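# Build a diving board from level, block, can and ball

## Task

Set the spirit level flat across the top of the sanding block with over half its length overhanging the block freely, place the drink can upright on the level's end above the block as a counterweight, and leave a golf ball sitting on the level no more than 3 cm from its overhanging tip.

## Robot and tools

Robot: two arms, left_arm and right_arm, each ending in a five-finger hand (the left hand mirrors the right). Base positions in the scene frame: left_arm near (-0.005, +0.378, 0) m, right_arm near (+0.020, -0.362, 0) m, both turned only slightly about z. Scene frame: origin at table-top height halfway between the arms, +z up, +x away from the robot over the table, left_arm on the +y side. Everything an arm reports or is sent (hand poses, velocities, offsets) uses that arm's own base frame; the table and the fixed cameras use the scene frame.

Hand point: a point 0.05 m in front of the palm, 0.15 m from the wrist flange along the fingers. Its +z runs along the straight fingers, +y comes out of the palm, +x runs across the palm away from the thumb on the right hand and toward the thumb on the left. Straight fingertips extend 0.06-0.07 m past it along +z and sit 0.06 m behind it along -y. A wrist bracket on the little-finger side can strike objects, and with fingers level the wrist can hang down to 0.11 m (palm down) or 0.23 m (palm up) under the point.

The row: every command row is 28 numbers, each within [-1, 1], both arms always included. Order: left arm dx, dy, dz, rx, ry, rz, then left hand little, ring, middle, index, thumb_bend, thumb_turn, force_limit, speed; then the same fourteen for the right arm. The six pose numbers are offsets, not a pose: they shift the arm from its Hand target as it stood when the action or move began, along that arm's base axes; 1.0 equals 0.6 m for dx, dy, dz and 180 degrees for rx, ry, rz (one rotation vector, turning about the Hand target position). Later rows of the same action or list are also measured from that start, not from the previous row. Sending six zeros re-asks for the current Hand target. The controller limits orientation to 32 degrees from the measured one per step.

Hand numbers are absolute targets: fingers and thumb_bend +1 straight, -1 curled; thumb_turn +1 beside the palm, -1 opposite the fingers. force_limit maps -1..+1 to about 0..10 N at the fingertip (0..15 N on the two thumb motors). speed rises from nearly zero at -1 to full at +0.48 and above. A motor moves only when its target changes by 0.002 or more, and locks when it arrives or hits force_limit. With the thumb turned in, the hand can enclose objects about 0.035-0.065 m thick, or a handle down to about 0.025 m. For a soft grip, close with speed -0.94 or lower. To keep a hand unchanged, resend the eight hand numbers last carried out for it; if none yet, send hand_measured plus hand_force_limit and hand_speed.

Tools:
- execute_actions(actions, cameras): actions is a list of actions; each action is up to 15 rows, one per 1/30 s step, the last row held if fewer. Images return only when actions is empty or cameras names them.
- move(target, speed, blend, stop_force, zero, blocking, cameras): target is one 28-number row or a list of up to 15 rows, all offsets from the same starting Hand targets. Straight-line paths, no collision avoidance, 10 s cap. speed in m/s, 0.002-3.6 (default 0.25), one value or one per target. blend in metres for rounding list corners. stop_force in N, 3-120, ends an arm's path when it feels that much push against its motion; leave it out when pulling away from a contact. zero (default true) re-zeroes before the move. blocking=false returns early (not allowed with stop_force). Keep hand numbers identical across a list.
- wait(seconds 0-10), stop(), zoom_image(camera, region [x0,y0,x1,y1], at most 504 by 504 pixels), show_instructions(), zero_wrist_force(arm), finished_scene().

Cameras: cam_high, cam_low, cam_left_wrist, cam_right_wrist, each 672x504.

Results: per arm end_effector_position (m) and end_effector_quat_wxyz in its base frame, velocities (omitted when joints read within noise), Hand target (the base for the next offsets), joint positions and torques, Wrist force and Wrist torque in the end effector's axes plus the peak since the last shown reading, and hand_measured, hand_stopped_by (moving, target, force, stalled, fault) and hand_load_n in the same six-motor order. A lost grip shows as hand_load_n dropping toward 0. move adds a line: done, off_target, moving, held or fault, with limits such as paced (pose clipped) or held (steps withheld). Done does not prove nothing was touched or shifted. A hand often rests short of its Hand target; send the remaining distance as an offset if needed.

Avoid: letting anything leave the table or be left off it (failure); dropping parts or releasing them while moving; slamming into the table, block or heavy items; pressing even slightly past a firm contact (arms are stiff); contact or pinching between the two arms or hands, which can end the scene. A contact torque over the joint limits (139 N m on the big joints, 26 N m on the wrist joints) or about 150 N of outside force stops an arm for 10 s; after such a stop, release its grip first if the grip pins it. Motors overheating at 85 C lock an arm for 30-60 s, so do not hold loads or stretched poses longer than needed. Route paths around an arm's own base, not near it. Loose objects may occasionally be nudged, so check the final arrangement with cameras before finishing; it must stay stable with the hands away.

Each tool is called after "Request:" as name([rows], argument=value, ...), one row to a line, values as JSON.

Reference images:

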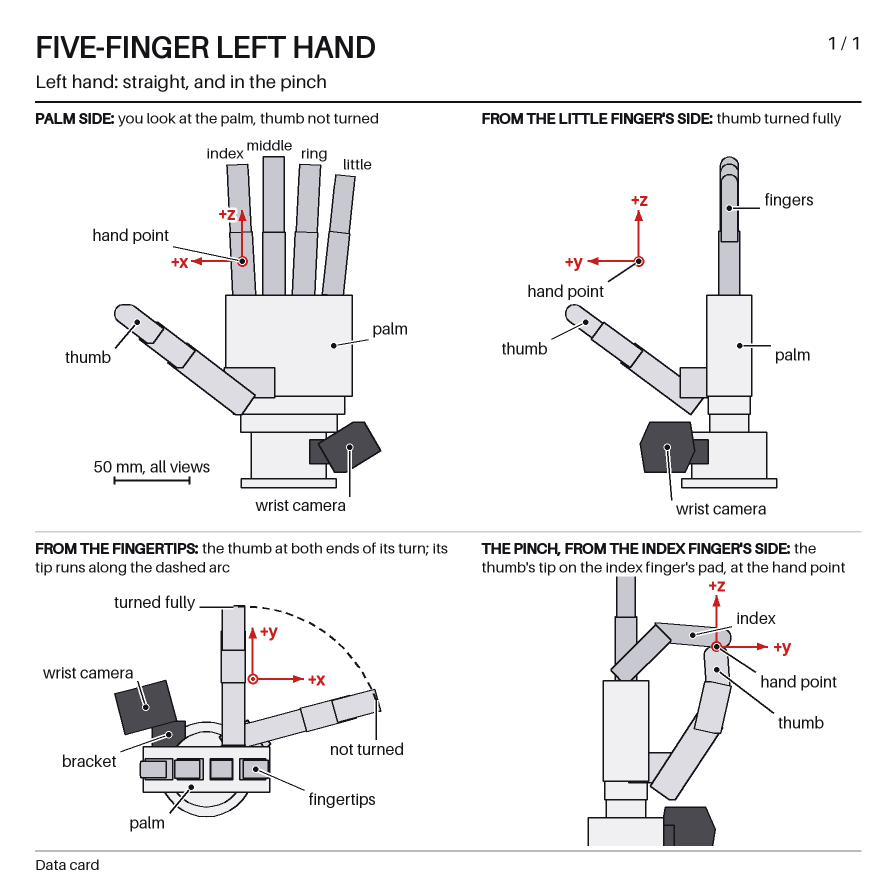

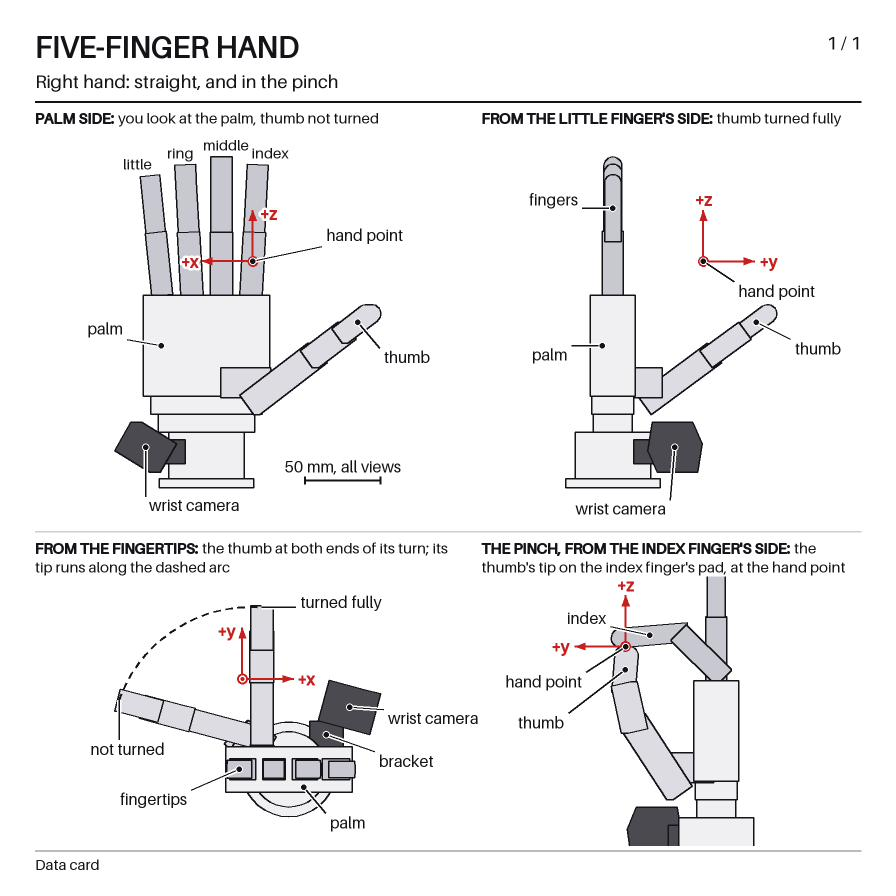

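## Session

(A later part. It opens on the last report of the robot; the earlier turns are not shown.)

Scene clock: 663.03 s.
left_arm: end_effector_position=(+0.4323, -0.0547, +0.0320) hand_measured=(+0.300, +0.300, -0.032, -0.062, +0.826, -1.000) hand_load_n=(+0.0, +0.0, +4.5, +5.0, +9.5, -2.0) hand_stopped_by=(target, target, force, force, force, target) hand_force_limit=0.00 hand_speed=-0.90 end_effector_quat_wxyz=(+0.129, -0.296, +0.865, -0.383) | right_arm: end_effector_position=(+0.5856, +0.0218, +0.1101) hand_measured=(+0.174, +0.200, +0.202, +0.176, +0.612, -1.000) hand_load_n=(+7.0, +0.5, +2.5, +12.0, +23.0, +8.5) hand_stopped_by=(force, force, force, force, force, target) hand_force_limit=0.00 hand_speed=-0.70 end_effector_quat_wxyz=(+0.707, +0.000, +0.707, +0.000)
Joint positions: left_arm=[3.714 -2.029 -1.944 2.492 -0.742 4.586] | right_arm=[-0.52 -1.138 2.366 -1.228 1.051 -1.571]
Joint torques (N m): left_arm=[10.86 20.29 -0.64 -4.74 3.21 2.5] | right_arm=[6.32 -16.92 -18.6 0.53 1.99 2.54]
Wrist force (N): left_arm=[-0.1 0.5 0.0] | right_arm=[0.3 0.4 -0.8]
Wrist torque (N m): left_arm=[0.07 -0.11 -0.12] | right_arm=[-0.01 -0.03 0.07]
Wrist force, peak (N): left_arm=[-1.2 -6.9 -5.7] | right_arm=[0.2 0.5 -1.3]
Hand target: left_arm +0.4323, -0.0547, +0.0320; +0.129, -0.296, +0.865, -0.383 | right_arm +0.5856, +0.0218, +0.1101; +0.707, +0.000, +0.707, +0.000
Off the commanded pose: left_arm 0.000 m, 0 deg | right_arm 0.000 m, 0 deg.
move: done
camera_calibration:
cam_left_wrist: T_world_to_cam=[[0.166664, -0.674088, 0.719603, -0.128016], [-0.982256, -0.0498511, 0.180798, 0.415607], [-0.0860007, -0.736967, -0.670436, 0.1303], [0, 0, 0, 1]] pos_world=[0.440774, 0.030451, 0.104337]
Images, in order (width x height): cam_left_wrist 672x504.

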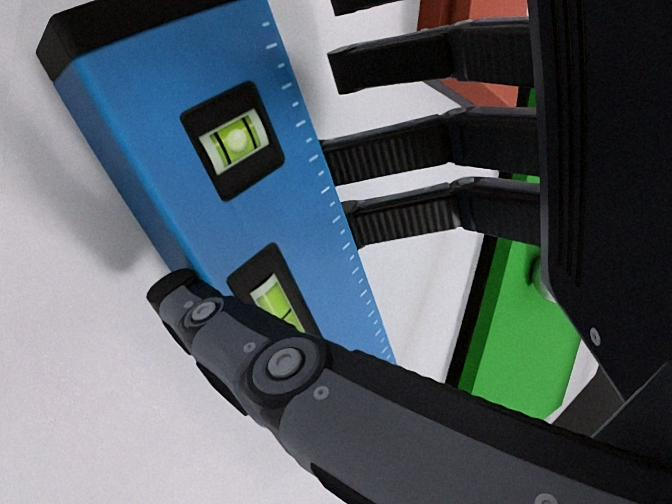

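Request:
move(target=[0,0,0.1,0,0,0,0.3,0.3,-0.4,-0.4,0.4,-1,0,-0.9,0,0,0.15,0,0,0,-1,-1,-1,-1,-1,-1,0,-0.7], speed=0.1, cameras=["all"])

Scene clock: 670.07 s.
left_arm: end_effector_position=(+0.4324, -0.0546, +0.0921) hand_measured=(+0.300, +0.300, -0.032, -0.062, +0.826, -1.000) hand_load_n=(+0.0, +0.0, +5.0, +4.0, +9.0, -1.5) hand_stopped_by=(target, target, force, force, force, target) hand_force_limit=0.00 hand_speed=-0.90 end_effector_quat_wxyz=(+0.129, -0.296, +0.865, -0.383) | right_arm: end_effector_position=(+0.5856, +0.0218, +0.2001) hand_measured=(+0.174, +0.200, +0.202, +0.176, +0.612, -1.000) hand_load_n=(+7.0, +0.5, +2.5, +11.5, +23.0, +7.5) hand_stopped_by=(force, force, force, force, force, target) hand_force_limit=0.00 hand_speed=-0.70 end_effector_quat_wxyz=(+0.707, +0.000, +0.707, +0.000)
Joint positions: left_arm=[3.714 -1.926 -1.897 2.342 -0.742 4.586] | right_arm=[-0.52 -1.399 2.32 -0.921 1.051 -1.571]
Joint torques (N m): left_arm=[-5.22 20.11 1.47 -1.67 3.18 2.31] | right_arm=[-9.96 -28.8 -3.32 -0.35 -2.44 -1.85]
Wrist force (N): left_arm=[0.1 0.7 -0.2] | right_arm=[4.6 -0.2 -0.7]
Wrist torque (N m): left_arm=[0.13 -0.18 -0.10] | right_arm=[-0.03 -0.05 0.02]
Wrist force, peak (N): left_arm=[0.1 1.4 0.6] | right_arm=[6.3 -0.2 -0.7]
Hand target: left_arm +0.4323, -0.0547, +0.0920; +0.129, -0.296, +0.865, -0.383 | right_arm +0.5856, +0.0218, +0.2001; +0.707, +0.000, +0.707, +0.000
Off the commanded pose: left_arm 0.000 m, 0 deg | right_arm 0.000 m, 0 deg.
move: done
camera_calibration:
cam_left_wrist: T_world_to_cam=[[0.166525, -0.674083, 0.71964, -0.171209], [-0.982288, -0.0498257, 0.18063, 0.404783], [-0.0859029, -0.736973, -0.670441, 0.170551], [0, 0, 0, 1]] pos_world=[0.440775, 0.030451, 0.164437]
cam_right_wrist: T_world_to_cam=[[0.0192397, 0.951578, -0.306806, 0.0255217], [-0.506152, 0.273905, 0.817794, 0.12813], [0.86223, 0.139556, 0.486913, -0.490321], [0, 0, 0, 1]] pos_world=[0.487132, 0.00904602, 0.14179]

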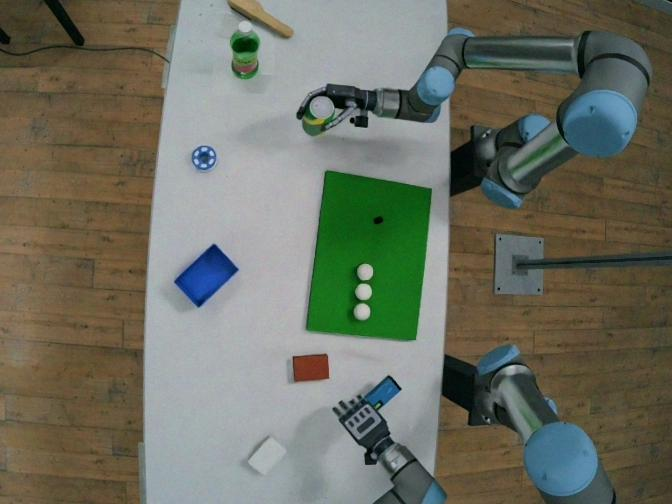

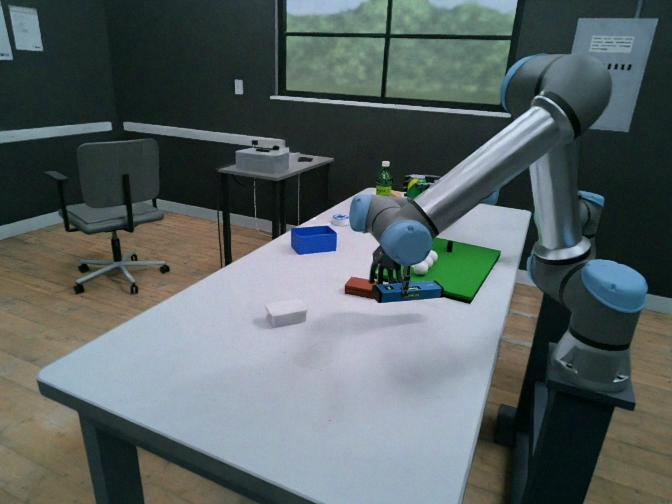

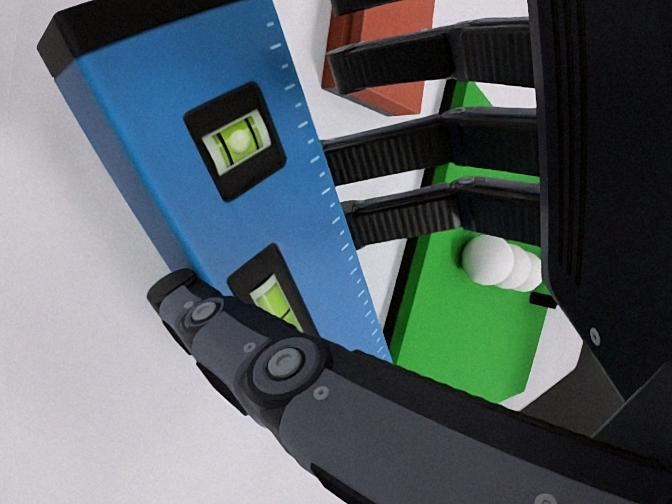

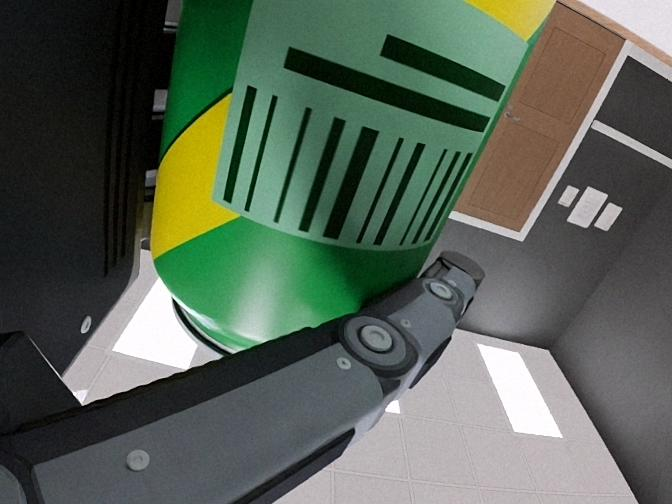

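Request:
zoom_image(camera="cam_high", region=[280, 340, 340, 395])

Request:
zoom_image(camera="cam_left_wrist", region=[300, 0, 500, 130])

Request:
zoom_image(camera="cam_low", region=[330, 240, 460, 320])

Scaled by 8.400.

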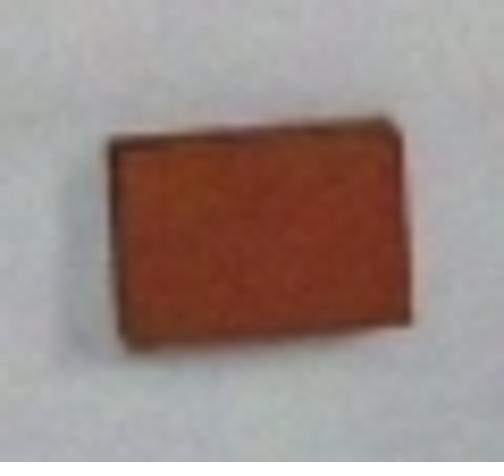

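Scaled by 2.520 from the camera's 672x504 image, which has a finer 960x720 frame.

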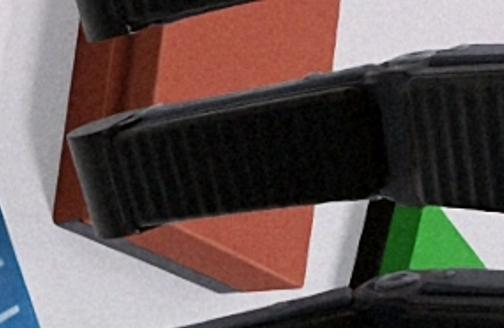

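Scaled by 3.877.

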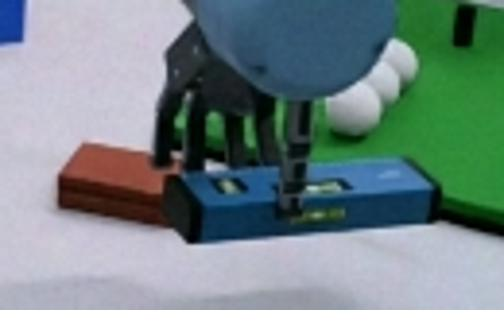

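Request:
move(target=[0.2212,-0.0838,0.02,0,0,0.285,0.3,0.3,-0.4,-0.4,0.4,-1,0,-0.9,0,0,0,0,0,0,-1,-1,-1,-1,-1,-1,0,-0.7], speed=0.25, cameras=["all"])

Scene clock: 770.47 s.
left_arm: end_effector_position=(+0.5650, -0.1050, +0.1040) hand_measured=(+0.300, +0.300, -0.032, -0.062, +0.826, -1.000) hand_load_n=(+0.0, +0.0, +5.0, +4.0, +9.0, -1.5) hand_stopped_by=(target, target, force, force, force, target) hand_force_limit=0.00 hand_speed=-0.90 end_effector_quat_wxyz=(-0.282, +0.641, -0.652, +0.290) | right_arm: end_effector_position=(+0.5856, +0.0218, +0.2001) hand_measured=(+0.174, +0.200, +0.202, +0.176, +0.612, -1.000) hand_load_n=(+7.0, +1.0, +2.5, +11.5, +23.0, +7.5) hand_stopped_by=(force, force, force, force, force, target) hand_force_limit=0.00 hand_speed=-0.70 end_effector_quat_wxyz=(+0.707, +0.000, +0.707, +0.000)
Joint positions: left_arm=[3.293 -1.867 -1.748 2.869 -1.443 3.254] | right_arm=[-0.52 -1.399 2.32 -0.921 1.051 -1.571]
Joint torques (N m): left_arm=[1.23 39.47 7.1 0.58 -2.21 -2.07] | right_arm=[-9.6 -25.14 -3.06 -2.91 -2.5 2.42]
Wrist force (N): left_arm=[0.1 0.5 0.1] | right_arm=[4.4 -0.2 -0.5]
Wrist torque (N m): left_arm=[0.02 -0.20 -0.07] | right_arm=[-0.04 -0.02 0.01]
Wrist force, peak (N): left_arm=[0.3 1.5 -0.5] | right_arm=[4.9 -0.1 -0.8]
Hand target: left_arm +0.5651, -0.1050, +0.1040; -0.282, +0.641, -0.652, +0.290 | right_arm +0.5856, +0.0218, +0.2001; +0.707, +0.000, +0.707, +0.000
Off the commanded pose: left_arm 0.000 m, 0 deg | right_arm 0.000 m, 0 deg.
move: done
camera_calibration:
cam_left_wrist: T_world_to_cam=[[0.630216, -0.291616, 0.719575, -0.457612], [-0.575555, -0.797507, 0.180882, 0.222055], [0.521118, -0.52815, -0.670443, -0.168222], [0, 0, 0, 1]] pos_world=[0.503863, -0.0452029, 0.176337]
cam_right_wrist: T_world_to_cam=[[0.0192057, 0.951615, -0.306691, 0.0254281], [-0.505944, 0.273823, 0.817949, 0.127929], [0.862352, 0.139459, 0.486723, -0.490281], [0, 0, 0, 1]] pos_world=[0.487031, 0.00914624, 0.14179]

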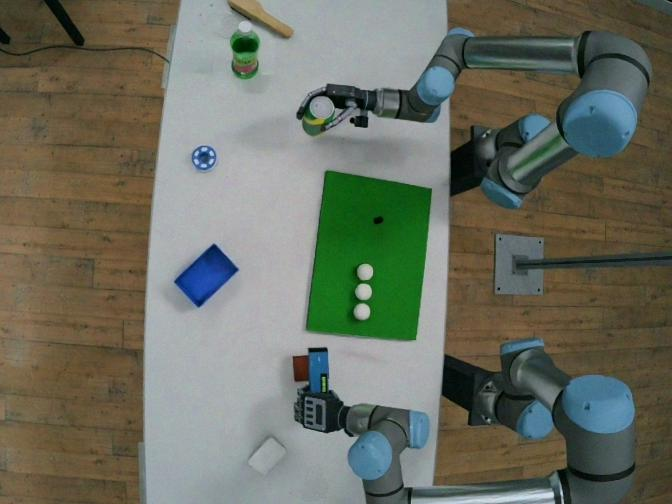

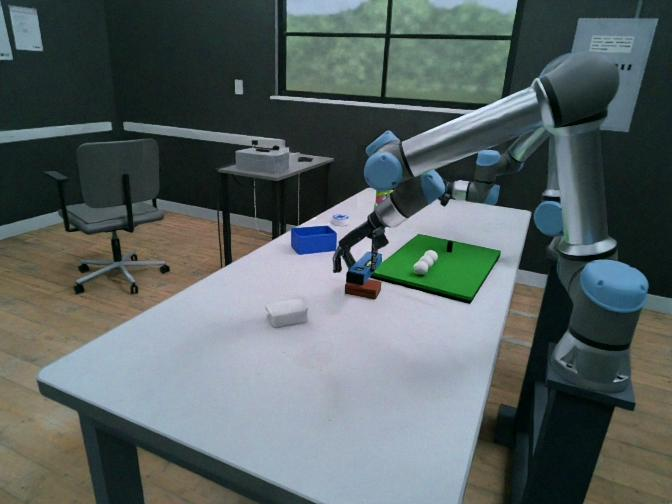

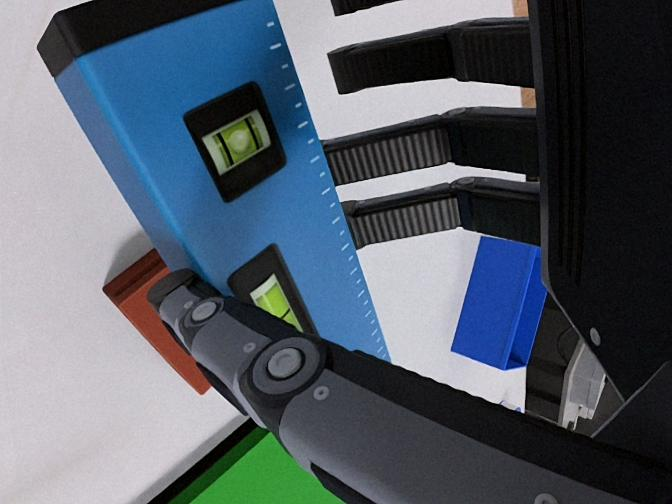

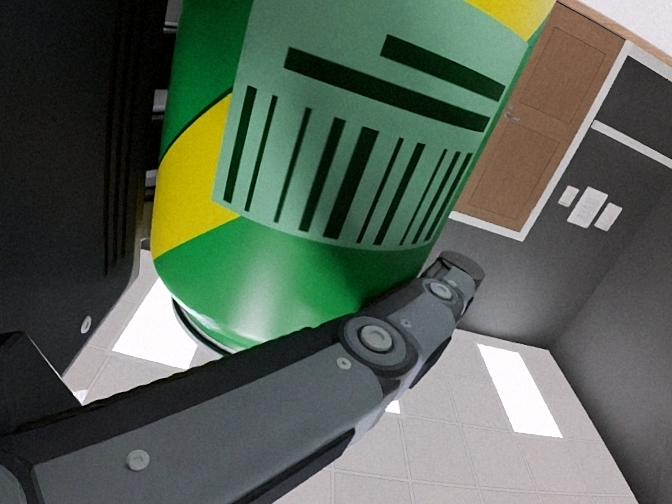

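Request:
zoom_image(camera="cam_high", region=[280, 335, 350, 440])

Request:
zoom_image(camera="cam_low", region=[320, 230, 420, 310])

Request:
zoom_image(camera="cam_left_wrist", region=[90, 220, 290, 420])

Scaled by 4.800.

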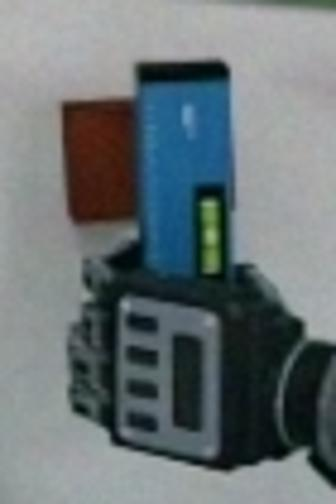

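Scaled by 5.040.

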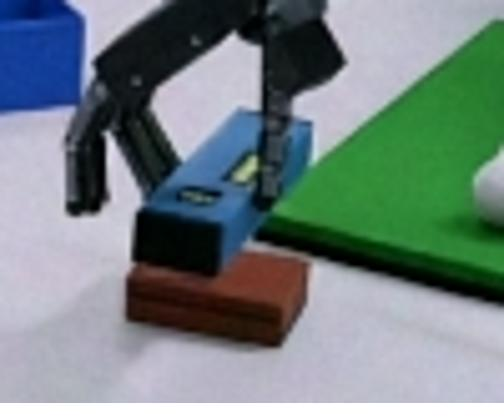

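Scaled by 2.520 from the camera's 672x504 image, which has a finer 960x720 frame.

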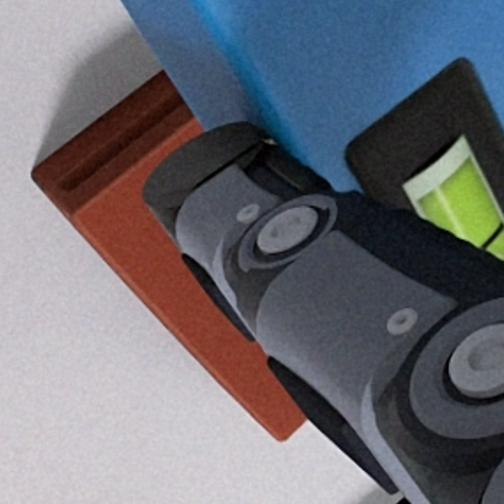

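Request:
move([
  [0.0117,-0.0083,-0.05,0,0,0,0.3,0.3,-0.4,-0.4,0.4,-1,0,-0.9,0,0,0,0,0,0,-1,-1,-1,-1,-1,-1,0,-0.7],
  [0.0117,-0.0083,-0.083,0,0,0,0.3,0.3,-0.4,-0.4,0.4,-1,0,-0.9,0,0,0,0,0,0,-1,-1,-1,-1,-1,-1,0,-0.7],
], speed=[0.1, 0.03], stop_force=4, cameras=["cam_left_wrist","cam_low","cam_high"])

Scene clock: 815.37 s.
left_arm: end_effector_position=(+0.5721, -0.1099, +0.0586) hand_measured=(+0.300, +0.300, -0.032, -0.062, +0.826, -1.000) hand_load_n=(+0.0, +0.0, +5.5, +3.5, +8.5, -1.0) hand_stopped_by=(target, target, force, force, force, target) hand_force_limit=0.00 hand_speed=-0.90 end_effector_quat_wxyz=(-0.282, +0.641, -0.652, +0.290) | right_arm: end_effector_position=(+0.5856, +0.0218, +0.2001) hand_measured=(+0.174, +0.200, +0.202, +0.176, +0.612, -1.000) hand_load_n=(+7.0, +0.5, +2.5, +11.5, +23.0, +7.0) hand_stopped_by=(force, force, force, force, force, target) hand_force_limit=0.00 hand_speed=-0.70 end_effector_quat_wxyz=(+0.707, +0.000, +0.707, +0.000)
Joint positions: left_arm=[3.278 -1.939 -1.781 2.976 -1.454 3.243] | right_arm=[-0.52 -1.399 2.32 -0.921 1.051 -1.571]
Joint torques (N m): left_arm=[-5.23 40.1 29.22 1.6 2.37 1.56] | right_arm=[-9.17 -17.57 -2.37 -3.29 -2.38 2.34]
Wrist force (N): left_arm=[0.3 0.1 0.6] | right_arm=[4.5 -0.3 -0.7]
Wrist torque (N m): left_arm=[-0.06 -0.25 0.05] | right_arm=[-0.04 -0.03 0.01]
Wrist force, peak (N): left_arm=[-3.5 -6.9 -3.7] | right_arm=[4.9 -0.1 -0.8]
Hand target: left_arm +0.5721, -0.1099, +0.0586; -0.282, +0.641, -0.652, +0.290 (not the last commanded pose) | right_arm +0.5856, +0.0218, +0.2001; +0.707, +0.000, +0.707, +0.000
Off the commanded pose: left_arm 0.004 m, 0 deg | right_arm 0.000 m, 0 deg.
move: contact (left_arm); path passed 1 of 2 targets
camera_calibration:
cam_left_wrist: T_world_to_cam=[[0.630208, -0.291463, 0.719644, -0.430781], [-0.575316, -0.797714, 0.180734, 0.230275], [0.521392, -0.527922, -0.670409, -0.20503], [0, 0, 0, 1]] pos_world=[0.510863, -0.0501031, 0.130937]
Images, in order (width x height): cam_high 672x504, cam_low 672x504, cam_left_wrist 672x504.

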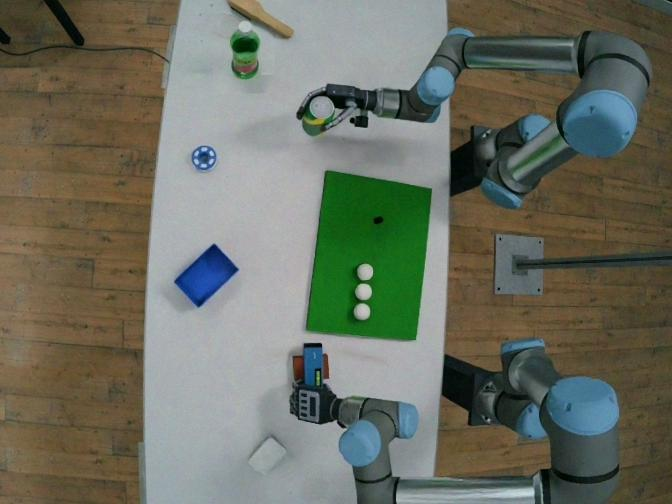

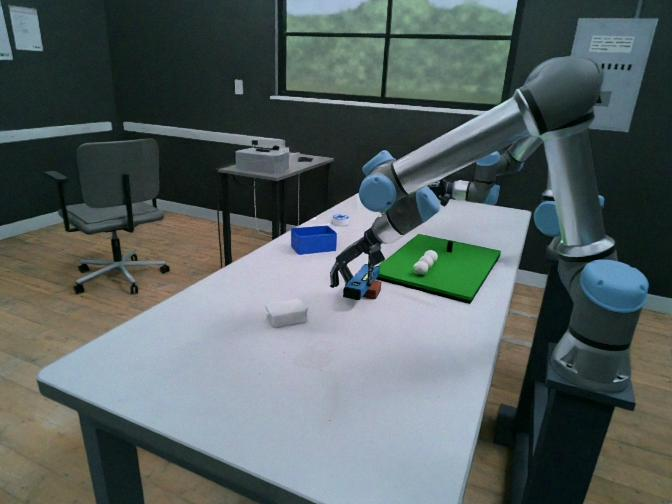

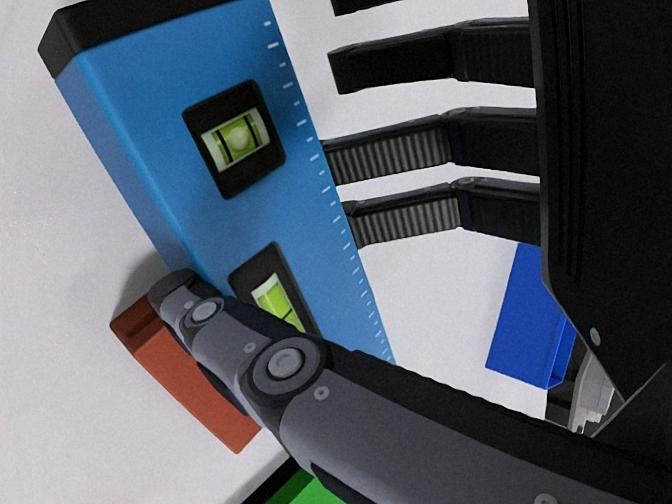

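Request:
zoom_image(camera="cam_low", region=[320, 230, 420, 310])

Request:
zoom_image(camera="cam_high", region=[280, 335, 350, 440])

Scaled by 5.040.

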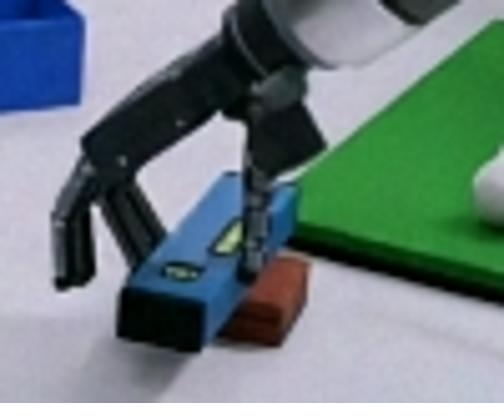

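Scaled by 4.800.

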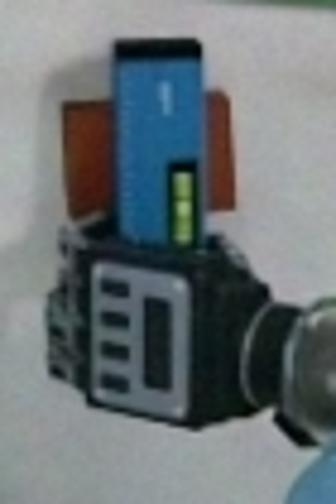

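Request:
move([
  [0,0,0,0,0,0,0.3,0.3,0.3,0.3,0.96,-1,0,-0.8,0,0,0,0,0,0,-1,-1,-1,-1,-1,-1,0,-0.7],
  [0,0.06,0,0,0,0,0.3,0.3,0.3,0.3,0.96,-1,0,-0.8,0,0,0,0,0,0,-1,-1,-1,-1,-1,-1,0,-0.7],
], speed=0.08, cameras=["cam_left_wrist","cam_low","cam_high"])

Scene clock: 835.80 s.
left_arm: end_effector_position=(+0.5719, -0.0740, +0.0585) hand_measured=(+0.300, +0.300, +0.300, +0.300, +0.960, -1.000) hand_load_n=(+0.0, +0.0, +0.0, -0.5, +0.0, +0.0) hand_stopped_by=(target, target, target, target, target, target) hand_force_limit=0.00 hand_speed=-0.80 end_effector_quat_wxyz=(-0.282, +0.641, -0.652, +0.290) | right_arm: end_effector_position=(+0.5856, +0.0218, +0.2001) hand_measured=(+0.174, +0.200, +0.202, +0.176, +0.612, -1.000) hand_load_n=(+7.0, +0.5, +2.5, +11.5, +22.5, +7.5) hand_stopped_by=(force, force, force, force, force, target) hand_force_limit=0.00 hand_speed=-0.70 end_effector_quat_wxyz=(+0.707, +0.000, +0.707, +0.000)
Joint positions: left_arm=[3.364 -1.931 -1.795 2.972 -1.391 3.303] | right_arm=[-0.52 -1.399 2.32 -0.921 1.051 -1.571]
Joint torques (N m): left_arm=[-4.63 26.2 24.62 -0.62 -2.31 -1.87] | right_arm=[-9.54 -14.6 -2.39 -3.09 -2.28 2.01]
Wrist force (N): left_arm=[0.4 -1.0 -0.3] | right_arm=[4.7 -0.1 -0.8]
Wrist torque (N m): left_arm=[-0.09 -0.26 0.09] | right_arm=[-0.02 -0.06 0.03]
Wrist force, peak (N): left_arm=[0.7 -1.2 -0.5] | right_arm=[4.8 -0.2 -0.7]
Hand target: left_arm +0.5721, -0.0739, +0.0586; -0.282, +0.641, -0.652, +0.290 | right_arm +0.5856, +0.0218, +0.2001; +0.707, +0.000, +0.707, +0.000
Off the commanded pose: left_arm 0.000 m, 0 deg | right_arm 0.000 m, 0 deg.
move: done
camera_calibration:
cam_left_wrist: T_world_to_cam=[[0.630323, -0.291383, 0.719575, -0.420304], [-0.575255, -0.797726, 0.180875, 0.258806], [0.52132, -0.527949, -0.670445, -0.185983], [0, 0, 0, 1]] pos_world=[0.510763, -0.0142032, 0.130937]
Images, in order (width x height): cam_high 672x504, cam_low 672x504, cam_left_wrist 672x504.

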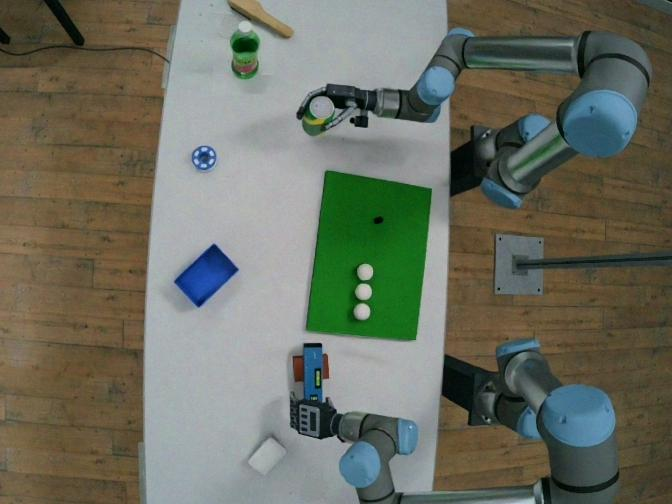

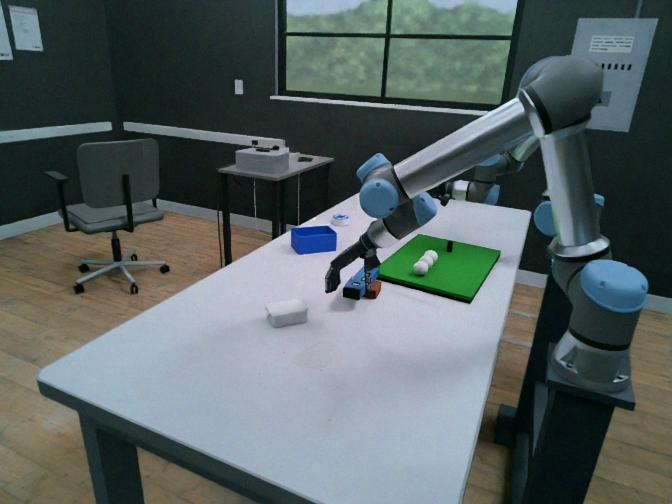

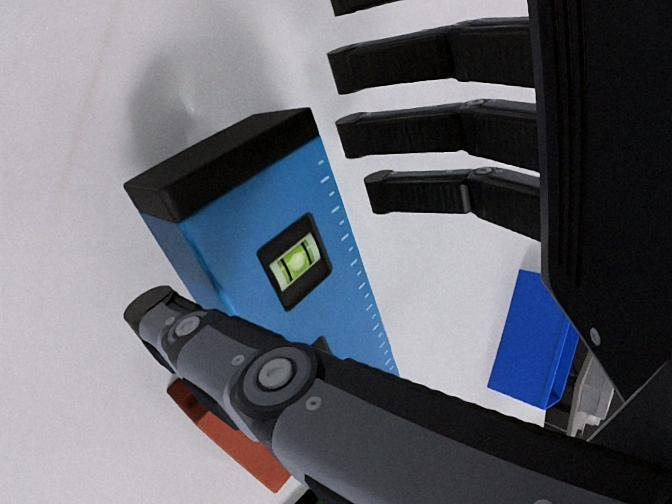

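Request:
move([
  [0,0.0083,0,0,0,0,0.3,0.3,0.3,0.3,0.96,-1,0,-0.85,0,0,0.03,0,0,0,-1,-1,-1,-1,-1,-1,0,-0.7],
  [0,0.0083,0,0,0,0,0.3,0.3,-0.4,-0.4,0.4,-1,0,-0.88,0,0,0.03,0,0,0,-1,-1,-1,-1,-1,-1,0,-0.7],
], speed=0.08)

Request:
move(target=[0,0.0367,0,0,0,0,0.3,0.3,-0.4,-0.4,0.4,-1,0,-0.88,-0.037,0.8,0.04,0,0,0,-1,-1,-1,-1,-1,-1,0,-0.7], speed=0.25, cameras=["all"])

Scene clock: 882.23 s.
left_arm: end_effector_position=(+0.5721, -0.0690, +0.0586) hand_measured=(+0.300, +0.300, -0.008, -0.054, +0.796, -1.000) hand_load_n=(+0.0, +0.0, +3.5, +7.0, +10.5, -1.0) hand_stopped_by=(target, target, force, force, force, target) hand_force_limit=0.00 hand_speed=-0.88 end_effector_quat_wxyz=(-0.282, +0.641, -0.652, +0.290) | right_arm: end_effector_position=(+0.5856, +0.0218, +0.2181) hand_measured=(+0.174, +0.200, +0.202, +0.176, +0.612, -1.000) hand_load_n=(+7.0, +0.5, +2.5, +11.5, +23.0, +7.0) hand_stopped_by=(force, force, force, force, force, target) hand_force_limit=0.00 hand_speed=-0.70 end_effector_quat_wxyz=(+0.707, +0.000, +0.707, +0.000)
Joint positions: left_arm=[3.376 -1.93 -1.796 2.971 -1.382 3.311] | right_arm=[-0.52 -1.443 2.303 -0.86 1.051 -1.571]
Joint torques (N m): left_arm=[-10.5 40.39 7.62 -0.53 -1.96 -2.04] | right_arm=[-5.34 -12.06 -3.35 -0.22 -1.21 -2.81]
Wrist force (N): left_arm=[0.4 0.3 -0.2] | right_arm=[4.4 -0.2 -1.0]
Wrist torque (N m): left_arm=[0.05 -0.26 -0.06] | right_arm=[0.00 -0.01 0.11]
Wrist force, peak (N): left_arm=[0.7 -0.9 -0.6] | right_arm=[5.3 -0.1 -0.9]
Hand target: left_arm +0.5721, -0.0690, +0.0586; -0.282, +0.641, -0.652, +0.290 | right_arm +0.5856, +0.0218, +0.2181; +0.707, +0.000, +0.707, +0.000
Off the commanded pose: left_arm 0.000 m, 0 deg | right_arm 0.000 m, 0 deg.
move: done

Scene clock: 884.67 s.
left_arm: end_effector_position=(+0.5721, -0.0469, +0.0586) hand_measured=(+0.300, +0.300, -0.008, -0.054, +0.796, -1.000) hand_load_n=(+0.0, +0.0, +3.5, +7.0, +10.5, -0.5) hand_stopped_by=(target, target, force, force, force, target) hand_force_limit=0.00 hand_speed=-0.88 end_effector_quat_wxyz=(-0.282, +0.641, -0.652, +0.290) | right_arm: end_effector_position=(+0.5634, +0.5017, +0.2421) hand_measured=(+0.174, +0.200, +0.202, +0.176, +0.612, -1.000) hand_load_n=(+7.0, +0.5, +2.5, +11.5, +22.5, +7.5) hand_stopped_by=(force, force, force, force, force, target) hand_force_limit=0.00 hand_speed=-0.70 end_effector_quat_wxyz=(+0.707, +0.000, +0.707, +0.000)
Joint positions: left_arm=[3.429 -1.929 -1.799 2.966 -1.344 3.348] | right_arm=[0.705 -1.072 1.683 -0.611 2.276 -1.572]
Joint torques (N m): left_arm=[-9.12 28.07 4.25 -2.21 -1.56 -1.63] | right_arm=[7.28 -31.97 -30.56 -2.45 0.81 3]
Wrist force (N): left_arm=[0.9 -0.1 0.1] | right_arm=[4.4 -0.3 -0.6]
Wrist torque (N m): left_arm=[0.00 -0.32 -0.05] | right_arm=[-0.07 -0.01 0.01]
Wrist force, peak (N): left_arm=[1.1 0.1 -0.1] | right_arm=[4.6 -3.5 -0.6]
Hand target: left_arm +0.5721, -0.0469, +0.0586; -0.282, +0.641, -0.652, +0.290 | right_arm +0.5634, +0.5018, +0.2421; +0.707, +0.000, +0.707, +0.000
Off the commanded pose: left_arm 0.000 m, 0 deg | right_arm 0.000 m, 0 deg.
move: done
camera_calibration:
cam_left_wrist: T_world_to_cam=[[0.630119, -0.291459, 0.719723, -0.412384], [-0.575406, -0.797644, 0.180755, 0.280574], [0.521399, -0.528031, -0.670318, -0.171785], [0, 0, 0, 1]] pos_world=[0.510864, 0.0128969, 0.130937]
cam_right_wrist: T_world_to_cam=[[0.0191235, 0.951602, -0.306736, -0.417892], [-0.505968, 0.273819, 0.817936, -0.0490486], [0.86234, 0.139557, 0.486716, -0.558546], [0, 0, 0, 1]] pos_world=[0.464831, 0.489046, 0.18379]

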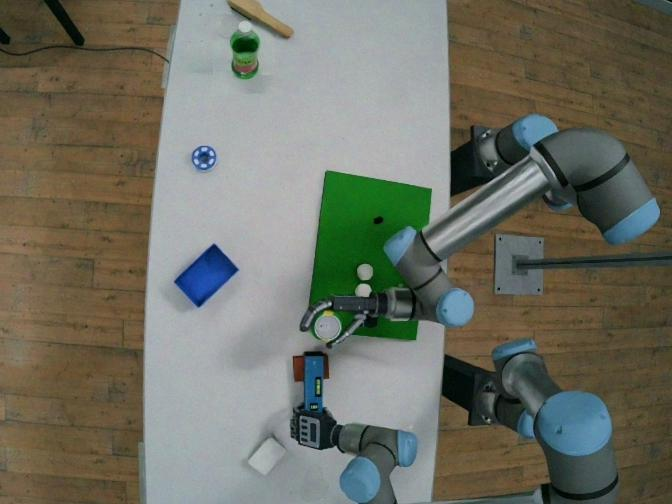

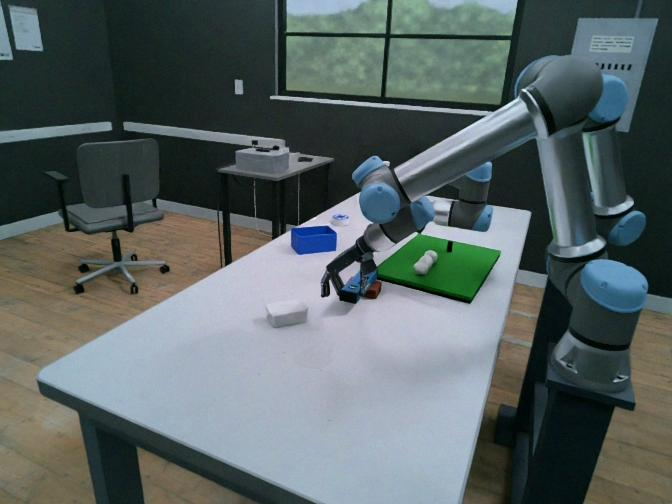

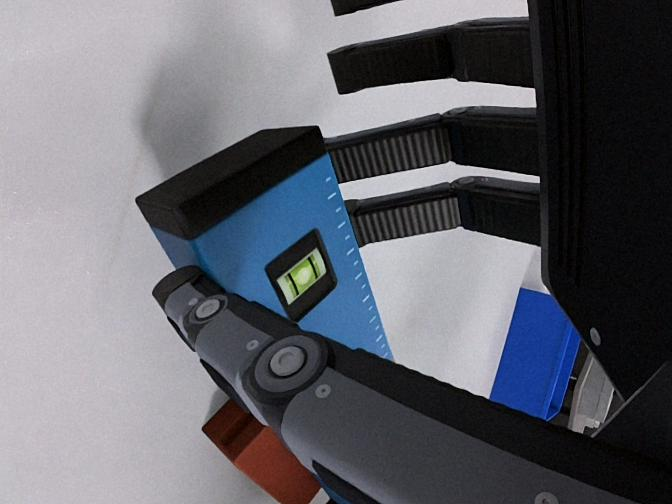

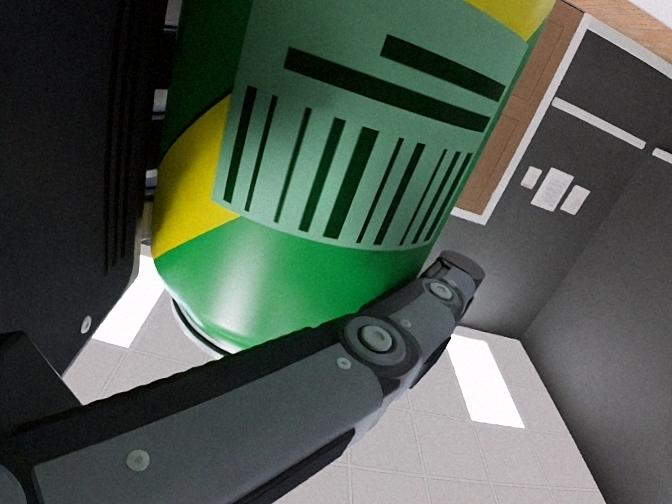

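Request:
zoom_image(camera="cam_high", region=[280, 295, 370, 440])

Request:
zoom_image(camera="cam_low", region=[310, 230, 420, 310])

Scaled by 3.476.

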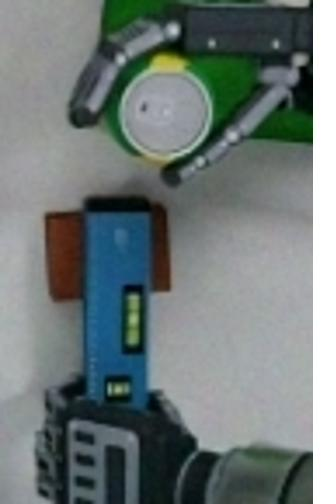

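Scaled by 4.582.

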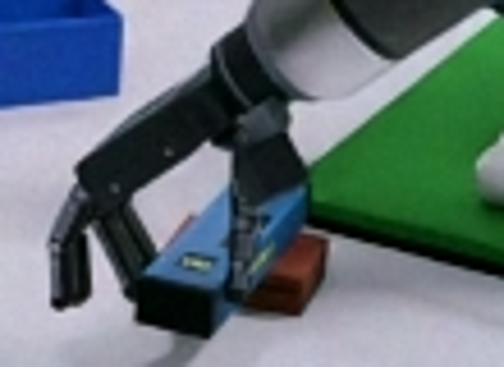

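Request:
move(target=[0,0,0,0,0,0,0.3,0.3,-0.4,-0.4,0.4,-1,0,-0.88,-0.0107,0.1837,-0.0952,0,0,0,-1,-1,-1,-1,-1,-1,0,-0.7], speed=0.15, cameras=["cam_high","cam_low","cam_right_wrist"])

Request:
zoom_image(camera="cam_high", region=[280, 320, 360, 440])

Request:
zoom_image(camera="cam_low", region=[310, 200, 430, 310])

Scene clock: 914.47 s.
left_arm: end_effector_position=(+0.5721, -0.0469, +0.0586) hand_measured=(+0.300, +0.300, -0.008, -0.054, +0.796, -1.000) hand_load_n=(+0.0, -0.5, +4.0, +7.0, +10.5, -0.5) hand_stopped_by=(target, target, force, force, force, target) hand_force_limit=0.00 hand_speed=-0.88 end_effector_quat_wxyz=(-0.282, +0.641, -0.652, +0.290) | right_arm: end_effector_position=(+0.5569, +0.6120, +0.1850) hand_measured=(+0.174, +0.200, +0.202, +0.176, +0.612, -1.000) hand_load_n=(+7.0, +0.5, +2.5, +11.5, +23.0, +7.5) hand_stopped_by=(force, force, force, force, force, target) hand_force_limit=0.00 hand_speed=-0.70 end_effector_quat_wxyz=(+0.707, +0.000, +0.707, +0.000)
Joint positions: left_arm=[3.428 -1.929 -1.799 2.966 -1.344 3.348] | right_arm=[0.851 -0.816 1.406 -0.59 2.421 -1.572]
Joint torques (N m): left_arm=[-11.05 23.65 10.05 1.45 -2.09 -2.03] | right_arm=[-3.55 -41.67 -20.34 -3.53 -1.92 3.06]
Wrist force (N): left_arm=[0.1 -0.1 0.1] | right_arm=[4.4 -0.3 -0.9]
Wrist torque (N m): left_arm=[0.01 -0.28 -0.07] | right_arm=[-0.03 0.00 0.04]
Wrist force, peak (N): left_arm=[0.9 0.4 -0.1] | right_arm=[5.5 1.8 -1.0]
Hand target: left_arm +0.5721, -0.0469, +0.0586; -0.282, +0.641, -0.652, +0.290 | right_arm +0.5569, +0.6120, +0.1850; +0.707, +0.000, +0.707, +0.000
Off the commanded pose: left_arm 0.000 m, 0 deg | right_arm 0.000 m, 0 deg.
move: done
camera_calibration:
cam_right_wrist: T_world_to_cam=[[0.0191233, 0.951602, -0.306736, -0.540151], [-0.505968, 0.273819, 0.817936, -0.0357574], [0.86234, 0.139557, 0.486716, -0.540615], [0, 0, 0, 1]] pos_world=[0.458431, 0.599246, 0.12669]
Images, in order (width x height): cam_high 672x504, cam_low 672x504, cam_right_wrist 672x504.

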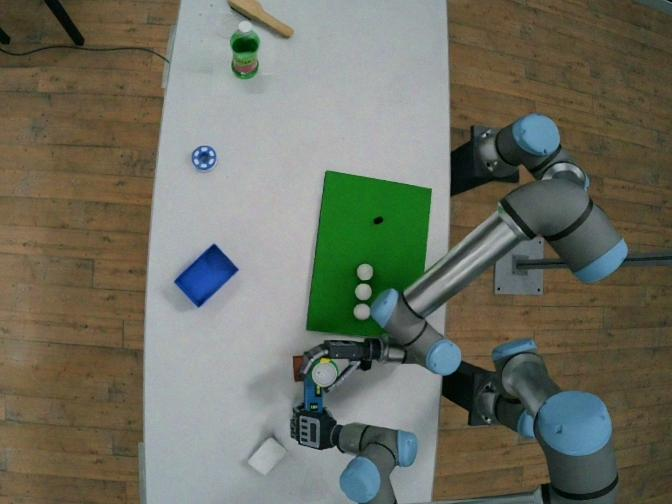

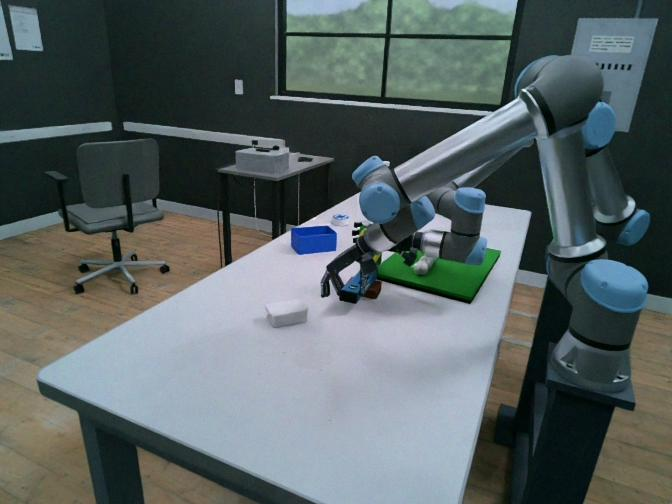

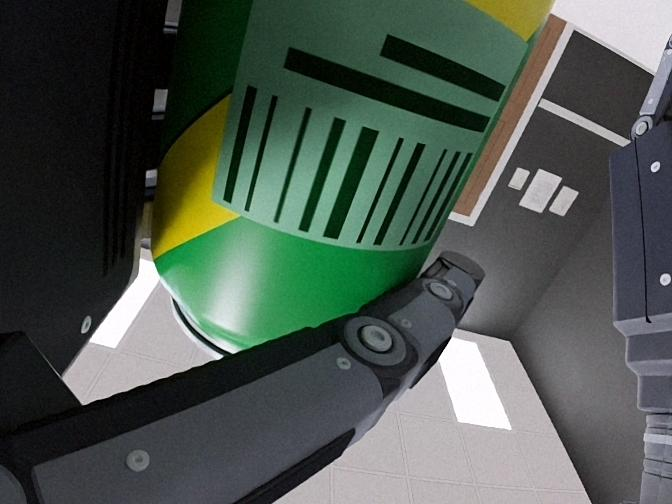

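Scaled by 4.200.

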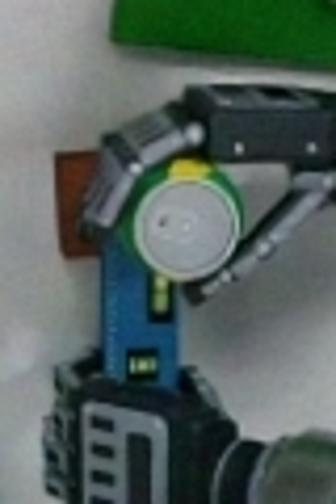

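Scaled by 4.200.

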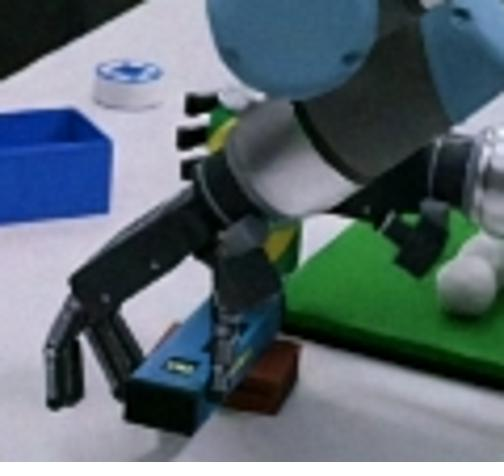

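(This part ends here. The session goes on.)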